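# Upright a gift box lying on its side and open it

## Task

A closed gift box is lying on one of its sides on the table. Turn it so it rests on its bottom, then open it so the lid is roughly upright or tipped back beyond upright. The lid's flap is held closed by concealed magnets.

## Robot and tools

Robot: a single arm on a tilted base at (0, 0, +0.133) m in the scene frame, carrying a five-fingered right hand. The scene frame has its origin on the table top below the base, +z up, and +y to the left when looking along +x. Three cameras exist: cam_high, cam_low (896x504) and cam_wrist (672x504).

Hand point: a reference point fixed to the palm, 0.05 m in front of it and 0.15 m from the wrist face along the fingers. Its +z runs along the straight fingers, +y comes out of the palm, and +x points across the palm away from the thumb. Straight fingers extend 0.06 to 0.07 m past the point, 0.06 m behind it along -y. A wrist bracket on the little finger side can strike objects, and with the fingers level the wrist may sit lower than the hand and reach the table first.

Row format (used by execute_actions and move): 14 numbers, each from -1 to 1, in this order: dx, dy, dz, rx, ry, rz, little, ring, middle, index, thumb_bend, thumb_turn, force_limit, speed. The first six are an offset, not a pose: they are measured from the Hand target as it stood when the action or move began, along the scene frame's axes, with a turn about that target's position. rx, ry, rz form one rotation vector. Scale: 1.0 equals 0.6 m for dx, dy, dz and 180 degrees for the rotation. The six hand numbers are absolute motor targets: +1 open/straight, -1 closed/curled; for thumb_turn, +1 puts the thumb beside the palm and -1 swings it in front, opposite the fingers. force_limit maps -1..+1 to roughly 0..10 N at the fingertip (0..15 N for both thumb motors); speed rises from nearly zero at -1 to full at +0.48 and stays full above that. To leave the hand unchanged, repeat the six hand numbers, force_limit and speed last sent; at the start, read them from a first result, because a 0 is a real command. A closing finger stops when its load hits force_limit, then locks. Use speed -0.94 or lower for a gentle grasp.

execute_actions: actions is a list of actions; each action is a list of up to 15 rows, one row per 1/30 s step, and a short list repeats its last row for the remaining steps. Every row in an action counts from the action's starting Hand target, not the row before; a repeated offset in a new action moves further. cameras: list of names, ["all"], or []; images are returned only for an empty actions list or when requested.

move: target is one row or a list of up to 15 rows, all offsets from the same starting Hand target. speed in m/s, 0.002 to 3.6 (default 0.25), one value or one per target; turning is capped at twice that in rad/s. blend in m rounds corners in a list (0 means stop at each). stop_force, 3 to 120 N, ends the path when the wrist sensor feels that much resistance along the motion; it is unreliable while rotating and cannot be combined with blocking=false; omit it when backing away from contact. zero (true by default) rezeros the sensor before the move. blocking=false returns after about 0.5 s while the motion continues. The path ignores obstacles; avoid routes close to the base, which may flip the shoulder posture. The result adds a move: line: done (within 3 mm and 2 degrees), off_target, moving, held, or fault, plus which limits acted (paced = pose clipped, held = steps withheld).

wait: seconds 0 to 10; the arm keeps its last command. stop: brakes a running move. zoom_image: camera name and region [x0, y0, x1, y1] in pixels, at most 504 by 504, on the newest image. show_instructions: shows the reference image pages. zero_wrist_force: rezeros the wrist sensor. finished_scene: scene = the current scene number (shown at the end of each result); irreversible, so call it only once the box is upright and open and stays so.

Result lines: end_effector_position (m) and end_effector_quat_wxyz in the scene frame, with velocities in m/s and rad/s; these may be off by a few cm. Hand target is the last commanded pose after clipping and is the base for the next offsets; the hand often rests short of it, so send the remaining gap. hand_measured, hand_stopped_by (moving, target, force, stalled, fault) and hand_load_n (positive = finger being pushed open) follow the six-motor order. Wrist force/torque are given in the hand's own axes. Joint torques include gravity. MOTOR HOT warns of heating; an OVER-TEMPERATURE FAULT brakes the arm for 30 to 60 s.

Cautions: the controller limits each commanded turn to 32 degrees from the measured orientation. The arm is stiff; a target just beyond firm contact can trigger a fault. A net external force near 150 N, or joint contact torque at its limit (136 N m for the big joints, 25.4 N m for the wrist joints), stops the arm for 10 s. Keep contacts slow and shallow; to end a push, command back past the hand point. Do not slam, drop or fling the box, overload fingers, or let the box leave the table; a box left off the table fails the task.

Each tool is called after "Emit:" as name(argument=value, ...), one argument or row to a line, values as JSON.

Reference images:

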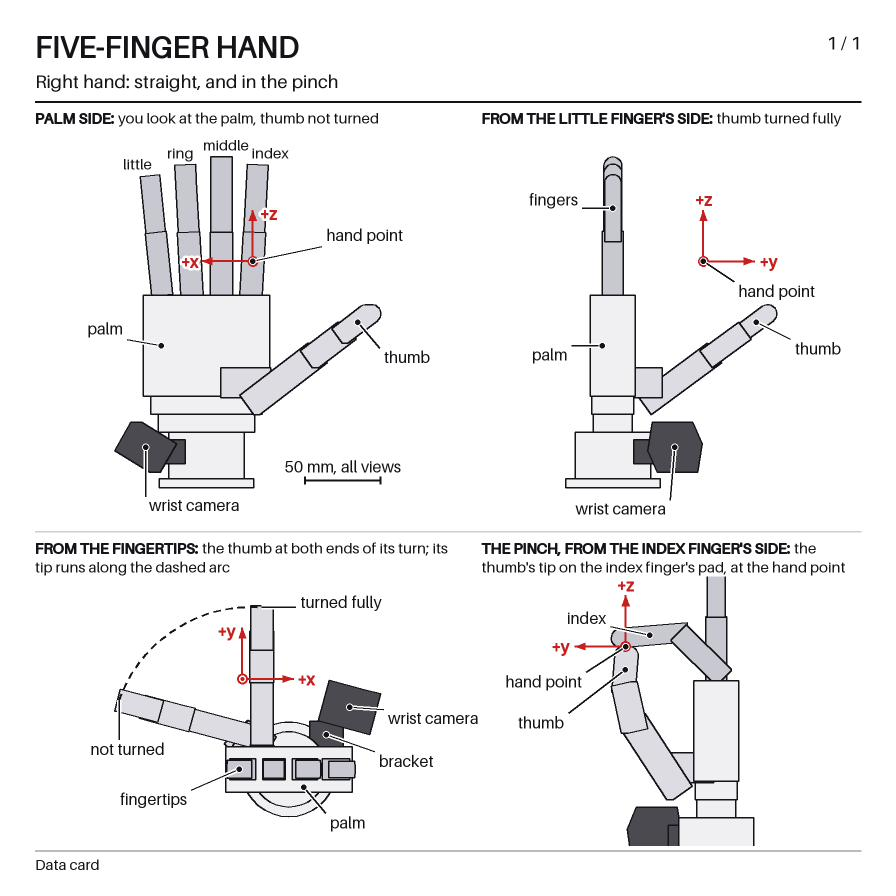

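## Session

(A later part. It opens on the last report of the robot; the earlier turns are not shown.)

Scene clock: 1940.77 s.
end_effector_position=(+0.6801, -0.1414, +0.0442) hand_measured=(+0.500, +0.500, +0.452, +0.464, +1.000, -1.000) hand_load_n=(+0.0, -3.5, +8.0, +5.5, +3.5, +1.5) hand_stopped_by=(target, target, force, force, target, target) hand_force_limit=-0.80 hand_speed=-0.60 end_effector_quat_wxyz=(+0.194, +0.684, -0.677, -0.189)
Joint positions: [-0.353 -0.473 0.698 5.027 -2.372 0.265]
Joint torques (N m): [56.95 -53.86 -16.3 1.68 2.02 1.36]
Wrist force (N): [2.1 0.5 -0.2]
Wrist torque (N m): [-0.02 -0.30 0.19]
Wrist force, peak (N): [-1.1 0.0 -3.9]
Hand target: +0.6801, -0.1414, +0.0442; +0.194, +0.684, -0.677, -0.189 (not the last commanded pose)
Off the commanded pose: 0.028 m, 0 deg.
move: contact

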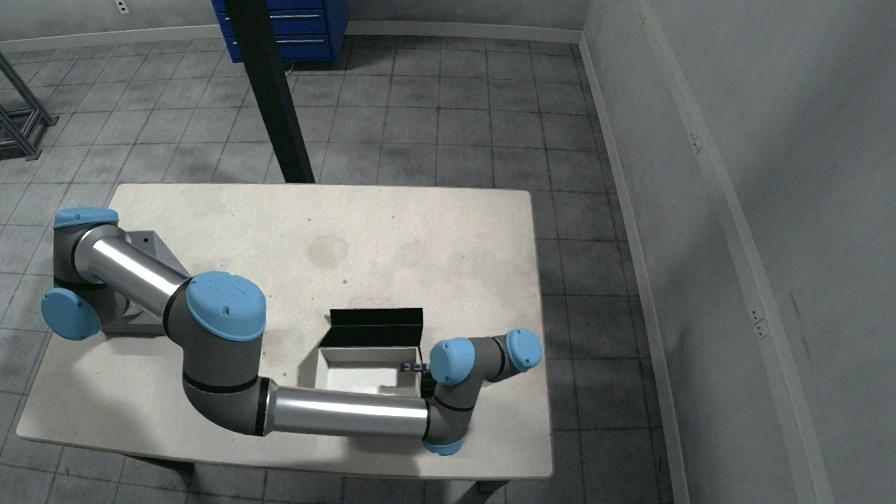

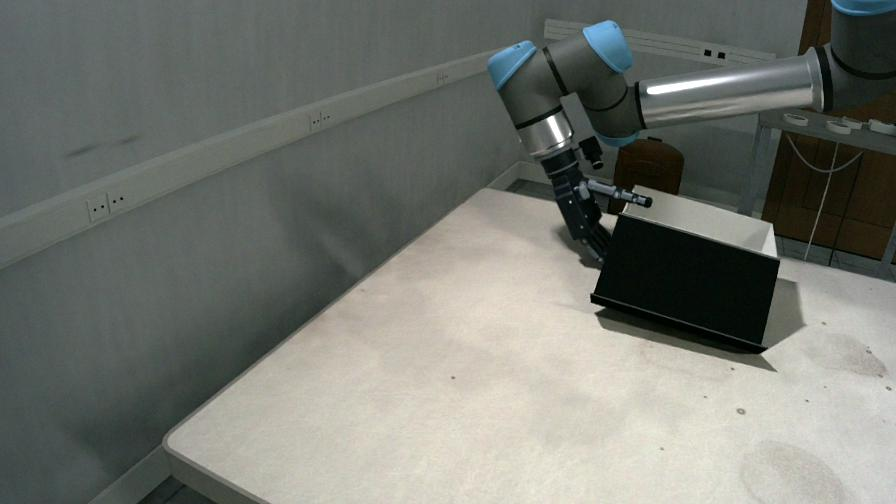

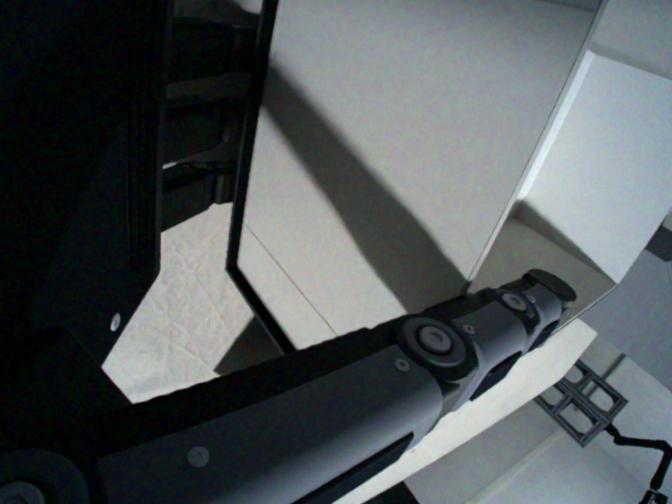

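Emit:
move(
  target=[0.0,0,0.015,0,0,0,0.5,0.5,0.05,0.05,1,-1,-0.8,-0.6],
  speed=0.03,
)

Emit:
execute_actions(
  actions=[
    [[0,0,0,0,0,0,0.56,0.56,0.56,0.56,1,-1,-0.8,-0.8]],
    [[0,0,0,0,0,0,0.56,0.56,0.56,0.56,1,-1,-0.8,-0.8]],
  ],
  cameras=["cam_wrist","cam_low","cam_high"],
)

Emit:
zoom_image(
  camera="cam_low",
  region=[520, 80, 856, 480],
)

Scene clock: 1959.87 s.
end_effector_position=(+0.6801, -0.1414, +0.0533) hand_measured=(+0.500, +0.500, +0.452, +0.464, +1.000, -1.000) hand_load_n=(+0.0, +0.0, +8.0, +5.5, +3.5, +1.5) hand_stopped_by=(target, target, force, force, target, target) hand_force_limit=-0.80 hand_speed=-0.60 end_effector_quat_wxyz=(+0.194, +0.684, -0.677, -0.189)
Joint positions: [-0.345 -0.48 0.693 5.045 -2.368 0.274]
Joint torques (N m): [45.73 -43.35 -12.38 -1.76 0.91 -0.19]
Wrist force (N): [1.5 -0.6 2.0]
Wrist torque (N m): [0.12 -0.43 0.14]
Wrist force, peak (N): [1.5 -1.5 2.0]
Hand target: +0.6801, -0.1414, +0.0532; +0.194, +0.684, -0.677, -0.189
Off the commanded pose: 0.000 m, 0 deg.
move: done

Scene clock: 1961.07 s.
end_effector_position=(+0.6801, -0.1414, +0.0532) hand_measured=(+0.560, +0.560, +0.560, +0.560, +1.000, -1.000) hand_load_n=(+0.0, +1.0, +0.0, +0.0, +0.0, +0.0) hand_stopped_by=(target, target, target, target, target, target) hand_force_limit=-0.80 hand_speed=-0.80 end_effector_quat_wxyz=(+0.194, +0.684, -0.677, -0.189)
Joint positions: [-0.345 -0.48 0.693 5.045 -2.368 0.274]
Joint torques (N m): [42.95 -38.37 -4.64 -2.62 -1.8 -1.04]
Wrist force (N): [1.6 -0.5 1.0]
Wrist torque (N m): [-0.12 -0.45 0.10]
Wrist force, peak (N): [1.7 -1.0 1.9]
Hand target: +0.6801, -0.1414, +0.0532; +0.194, +0.684, -0.677, -0.189
Off the commanded pose: 0.000 m, 0 deg.

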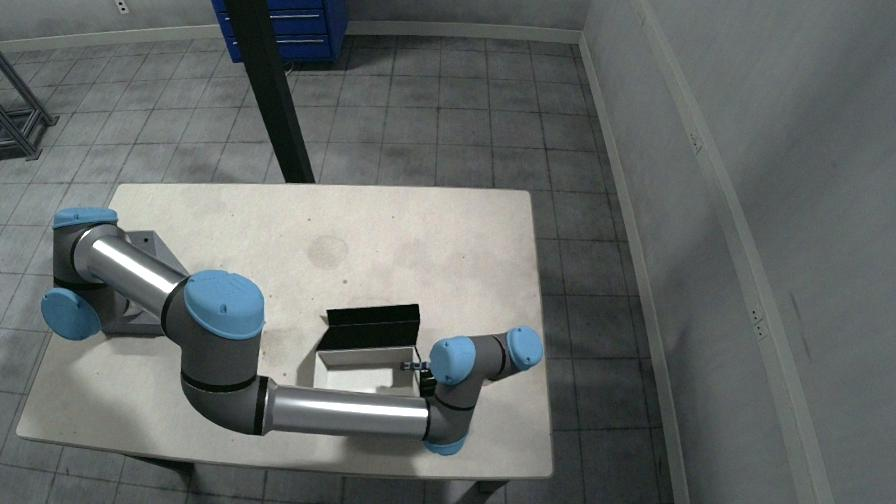

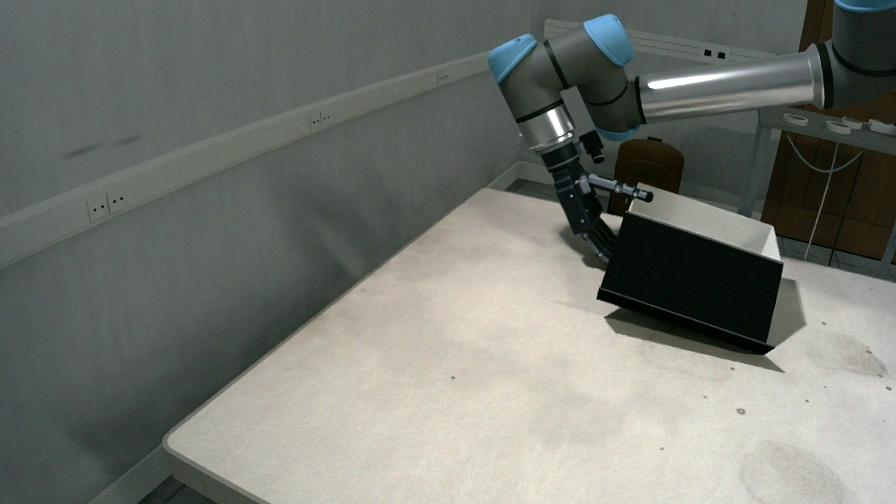

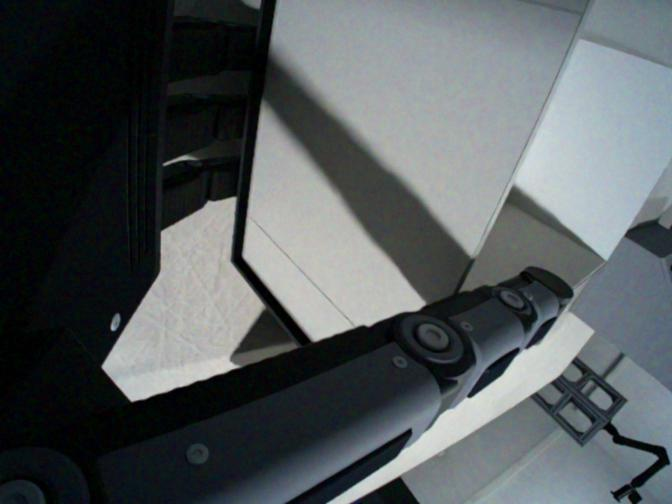

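Scaled by 1.260 from the camera's 896x504 image, which has a finer 1280x720 frame.

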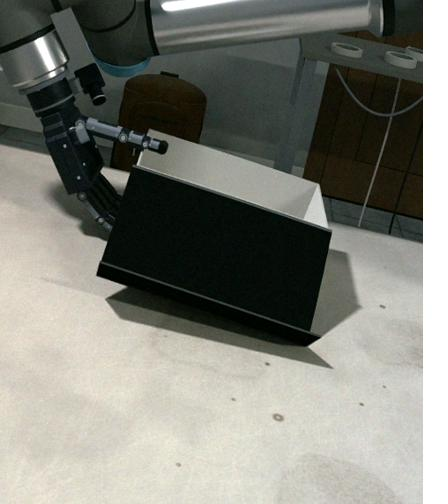

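Emit:
move(
  target=[
    [0.014,0,0.002,0,0.0444,0,0.56,0.56,0.56,0.56,1,-1,-0.8,-0.8],
    [0.075,0.0,0.004,0,0.0444,0,0.56,0.56,0.56,0.56,1,-1,-0.8,-0.8],
  ],
  speed=[0.03,0.035],
  blend=[0.002,0],
  cameras=["cam_wrist","cam_low","cam_high"],
)

Emit:
zoom_image(
  camera="cam_low",
  region=[520, 80, 856, 480],
)

Scene clock: 1979.17 s.
end_effector_position=(+0.7237, -0.1413, +0.0556) hand_measured=(+0.560, +0.560, +0.560, +0.560, +1.000, -1.000) hand_load_n=(+0.0, +0.0, +0.0, +0.0, +0.0, +0.0) hand_stopped_by=(target, target, target, target, target, target) hand_force_limit=-0.80 hand_speed=-0.80 end_effector_quat_wxyz=(+0.196, +0.678, -0.680, -0.199)
Joint positions: [-0.339 -0.163 0.035 5.41 -2.346 0.305]
Joint torques (N m): [47.8 -43.5 -17.21 2.12 -0.33 1.46]
Wrist force (N): [1.6 0.1 -0.1]
Wrist torque (N m): [-0.09 -0.40 0.20]
Wrist force, peak (N): [1.9 -1.0 1.1]
Hand target: +0.7251, -0.1414, +0.0556; +0.241, +0.670, -0.662, -0.236
Off the commanded pose: 0.001 m, 7 deg.
elbow stopped short: the move would have taken joint 3 (elbow) straighter than the controller allows.
move: off_target

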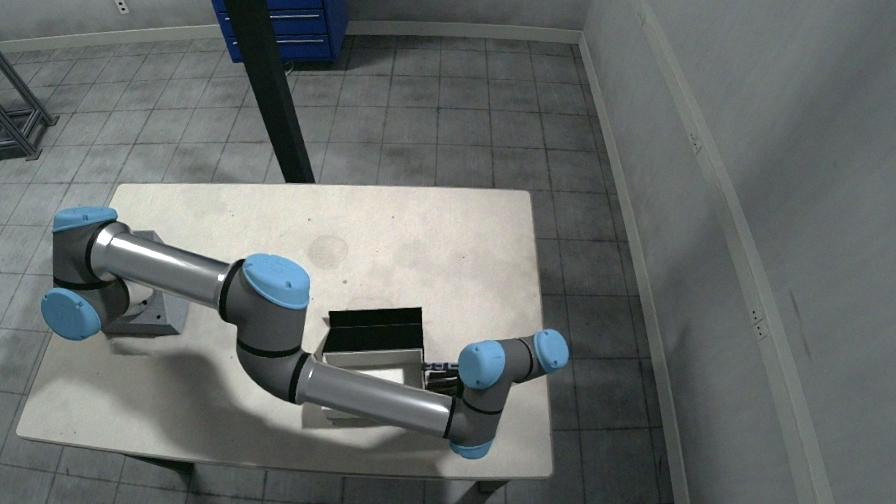

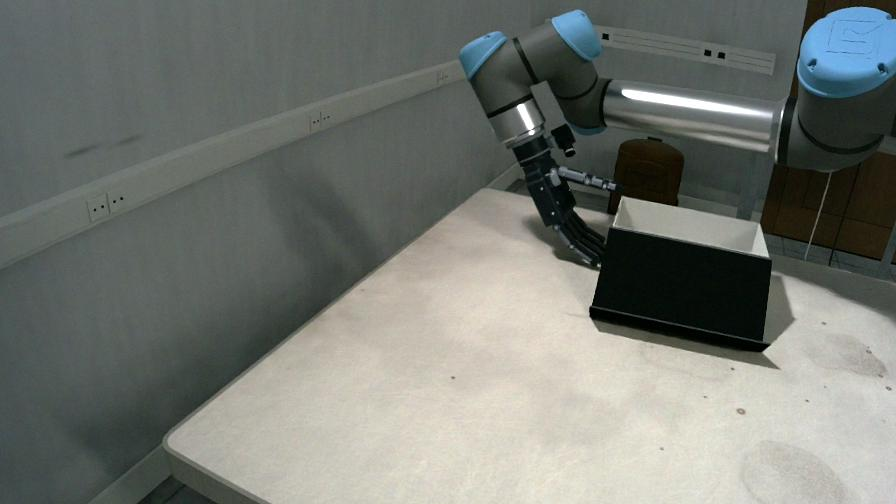

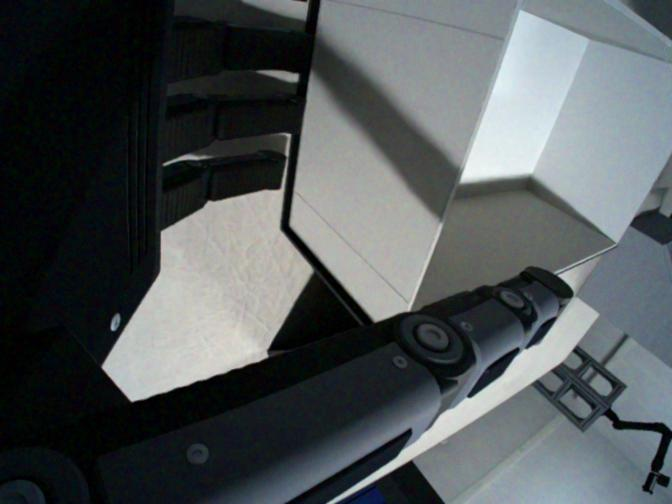

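Scaled by 1.260 from the camera's 896x504 image, which has a finer 1280x720 frame.

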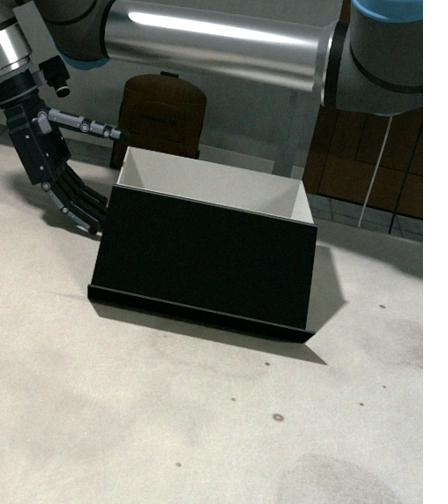

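Emit:
move(
  target=[
    [0.02,0.0,0.0,0,-0.08,0,0.56,0.56,0.56,0.56,1,-1,-0.8,-0.8],
    [0.06,0.0,0.01,0,-0.1556,0,0.56,0.56,0.56,0.56,1,-1,-0.8,-0.8],
  ],
  speed=[0.05,0.05],
  blend=[0.003,0],
  cameras=["cam_wrist","cam_low","cam_high"],
)

Emit:
zoom_image(
  camera="cam_low",
  region=[520, 80, 856, 480],
)

Scene clock: 1993.00 s.
end_effector_position=(+0.7611, -0.1414, +0.0617) hand_measured=(+0.560, +0.560, +0.560, +0.560, +1.000, -1.000) hand_load_n=(+0.0, +0.0, +0.0, +0.0, +0.0, +0.0) hand_stopped_by=(target, target, target, target, target, target) hand_force_limit=-0.80 hand_speed=-0.80 end_effector_quat_wxyz=(+0.073, +0.707, -0.700, -0.067)
Joint positions: [-0.294 -0.509 0.755 4.559 -2.4 -0.021]
Joint torques (N m): [48.4 -37.93 -18.36 1.01 1.51 1.24]
Wrist force (N): [1.4 0.0 0.5]
Wrist torque (N m): [-0.13 -0.42 0.21]
Wrist force, peak (N): [2.2 -0.1 -0.2]
Hand target: +0.7611, -0.1414, +0.0616; +0.073, +0.707, -0.700, -0.067
Off the commanded pose: 0.000 m, 0 deg.
move: done

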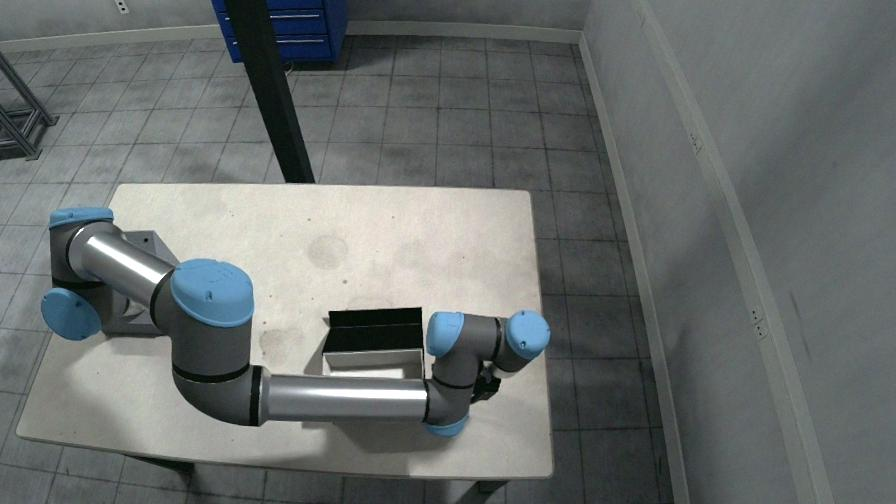

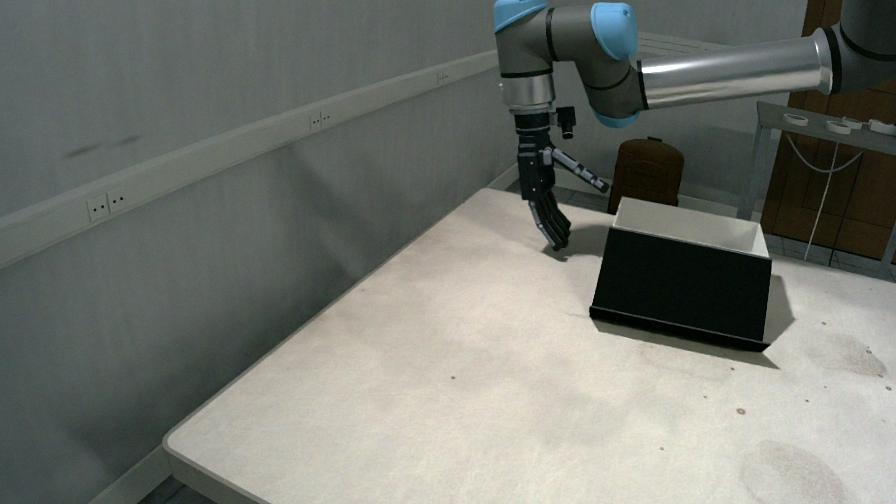

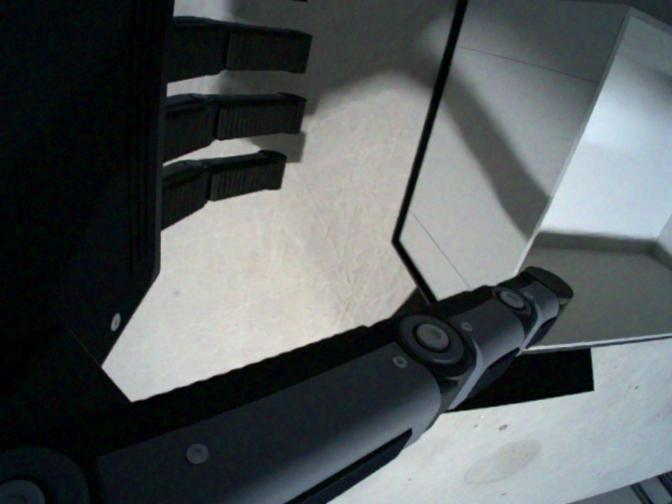

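Scaled by 1.260 from the camera's 896x504 image, which has a finer 1280x720 frame.

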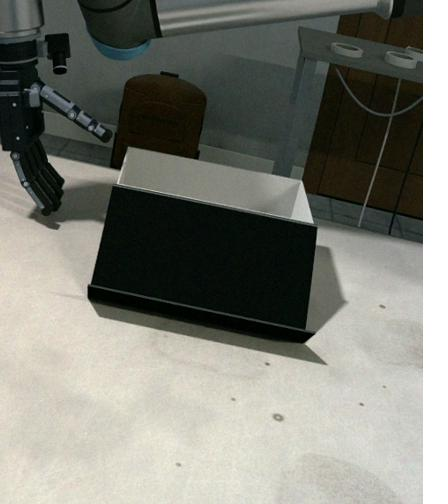

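Emit:
zoom_image(
  camera="cam_high",
  region=[300, 290, 450, 440],
)

Scaled by 3.360 from the camera's 896x504 image, which has a finer 1280x720 frame.

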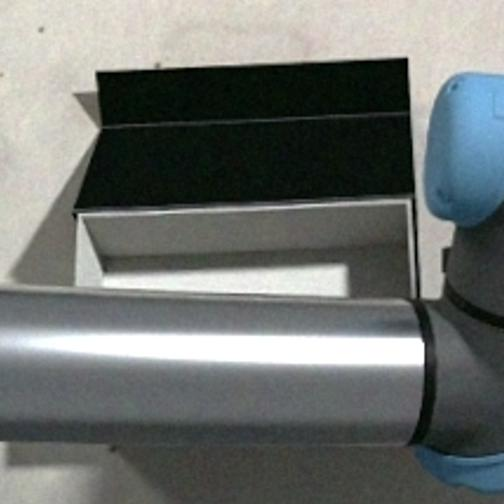

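Emit:
move(
  target=[
    [0.02,0.0,0.15,0,0,0,1,1,1,1,1,-1,-0.8,-0.2],
    [-0.1,-0.1,0.45,0,0,0,1,1,1,1,1,-1,-0.8,-0.2],
    [-0.4,-0.4,0.5,0,0,0,1,1,1,1,1,-1,-0.8,-0.2],
  ],
  speed=[0.15,0.3,0.4],
  blend=[0.02,0.03,0],
  cameras=["cam_low","cam_high"],
)

Emit:
zoom_image(
  camera="cam_high",
  region=[290, 280, 460, 440],
)

Emit:
zoom_image(
  camera="cam_low",
  region=[560, 150, 820, 370],
)

Scene clock: 2015.30 s.
end_effector_position=(+0.5213, -0.3813, +0.3615) hand_measured=(+1.000, +1.000, +1.000, +1.000, +1.000, -1.000) hand_load_n=(+0.0, +0.0, +0.0, +0.0, +0.0, +0.0) hand_stopped_by=(target, target, target, target, target, target) hand_force_limit=-0.80 hand_speed=-0.20 end_effector_quat_wxyz=(+0.073, +0.707, -0.700, -0.067)
Joint positions: [-0.27 -1.304 1.109 5.026 -2.397 0.014]
Joint torques (N m): [26.47 -38.95 -10.26 0.96 1.56 -0.23]
Wrist force (N): [1.5 0.2 0.3]
Wrist torque (N m): [-0.08 -0.43 0.18]
Wrist force, peak (N): [3.3 1.9 0.4]
Hand target: +0.5211, -0.3814, +0.3616; +0.073, +0.707, -0.700, -0.067
Off the commanded pose: 0.000 m, 0 deg.
move: done
Images, in order (width x height): cam_high 896x504, cam_low 896x504.

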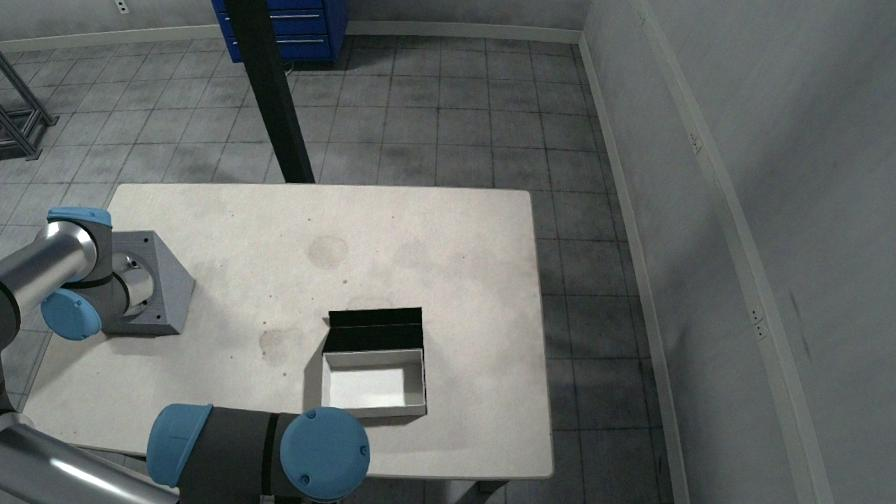

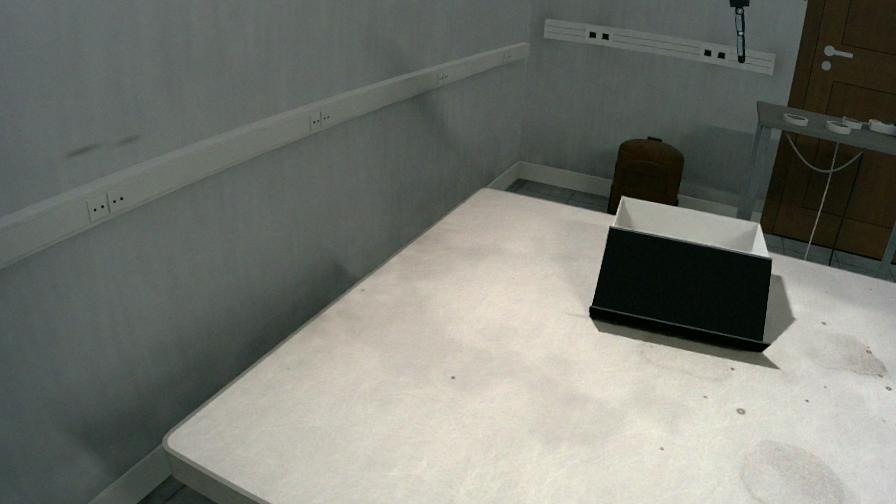

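Scaled by 2.965 from the camera's 896x504 image, which has a finer 1280x720 frame.

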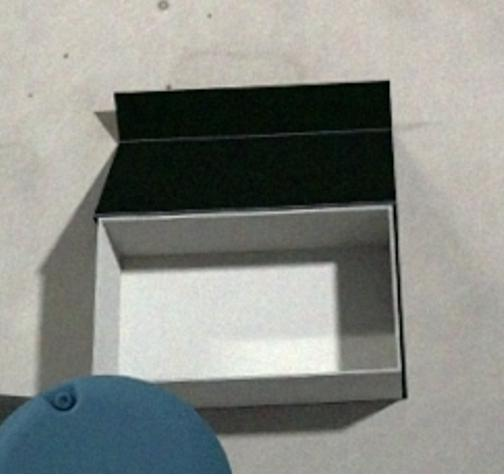

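Scaled by 1.938 from the camera's 896x504 image, which has a finer 1280x720 frame.

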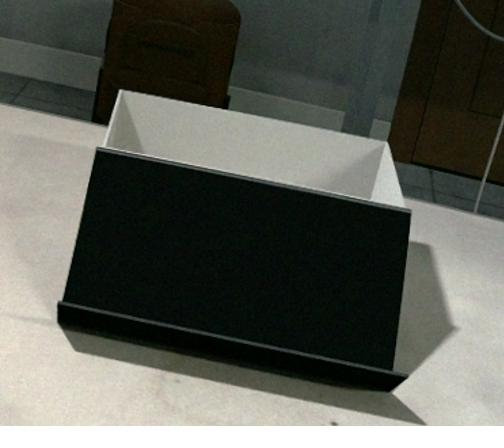

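Emit:
finished_scene(
  scene=2,
)

The scene is finished: the task was done.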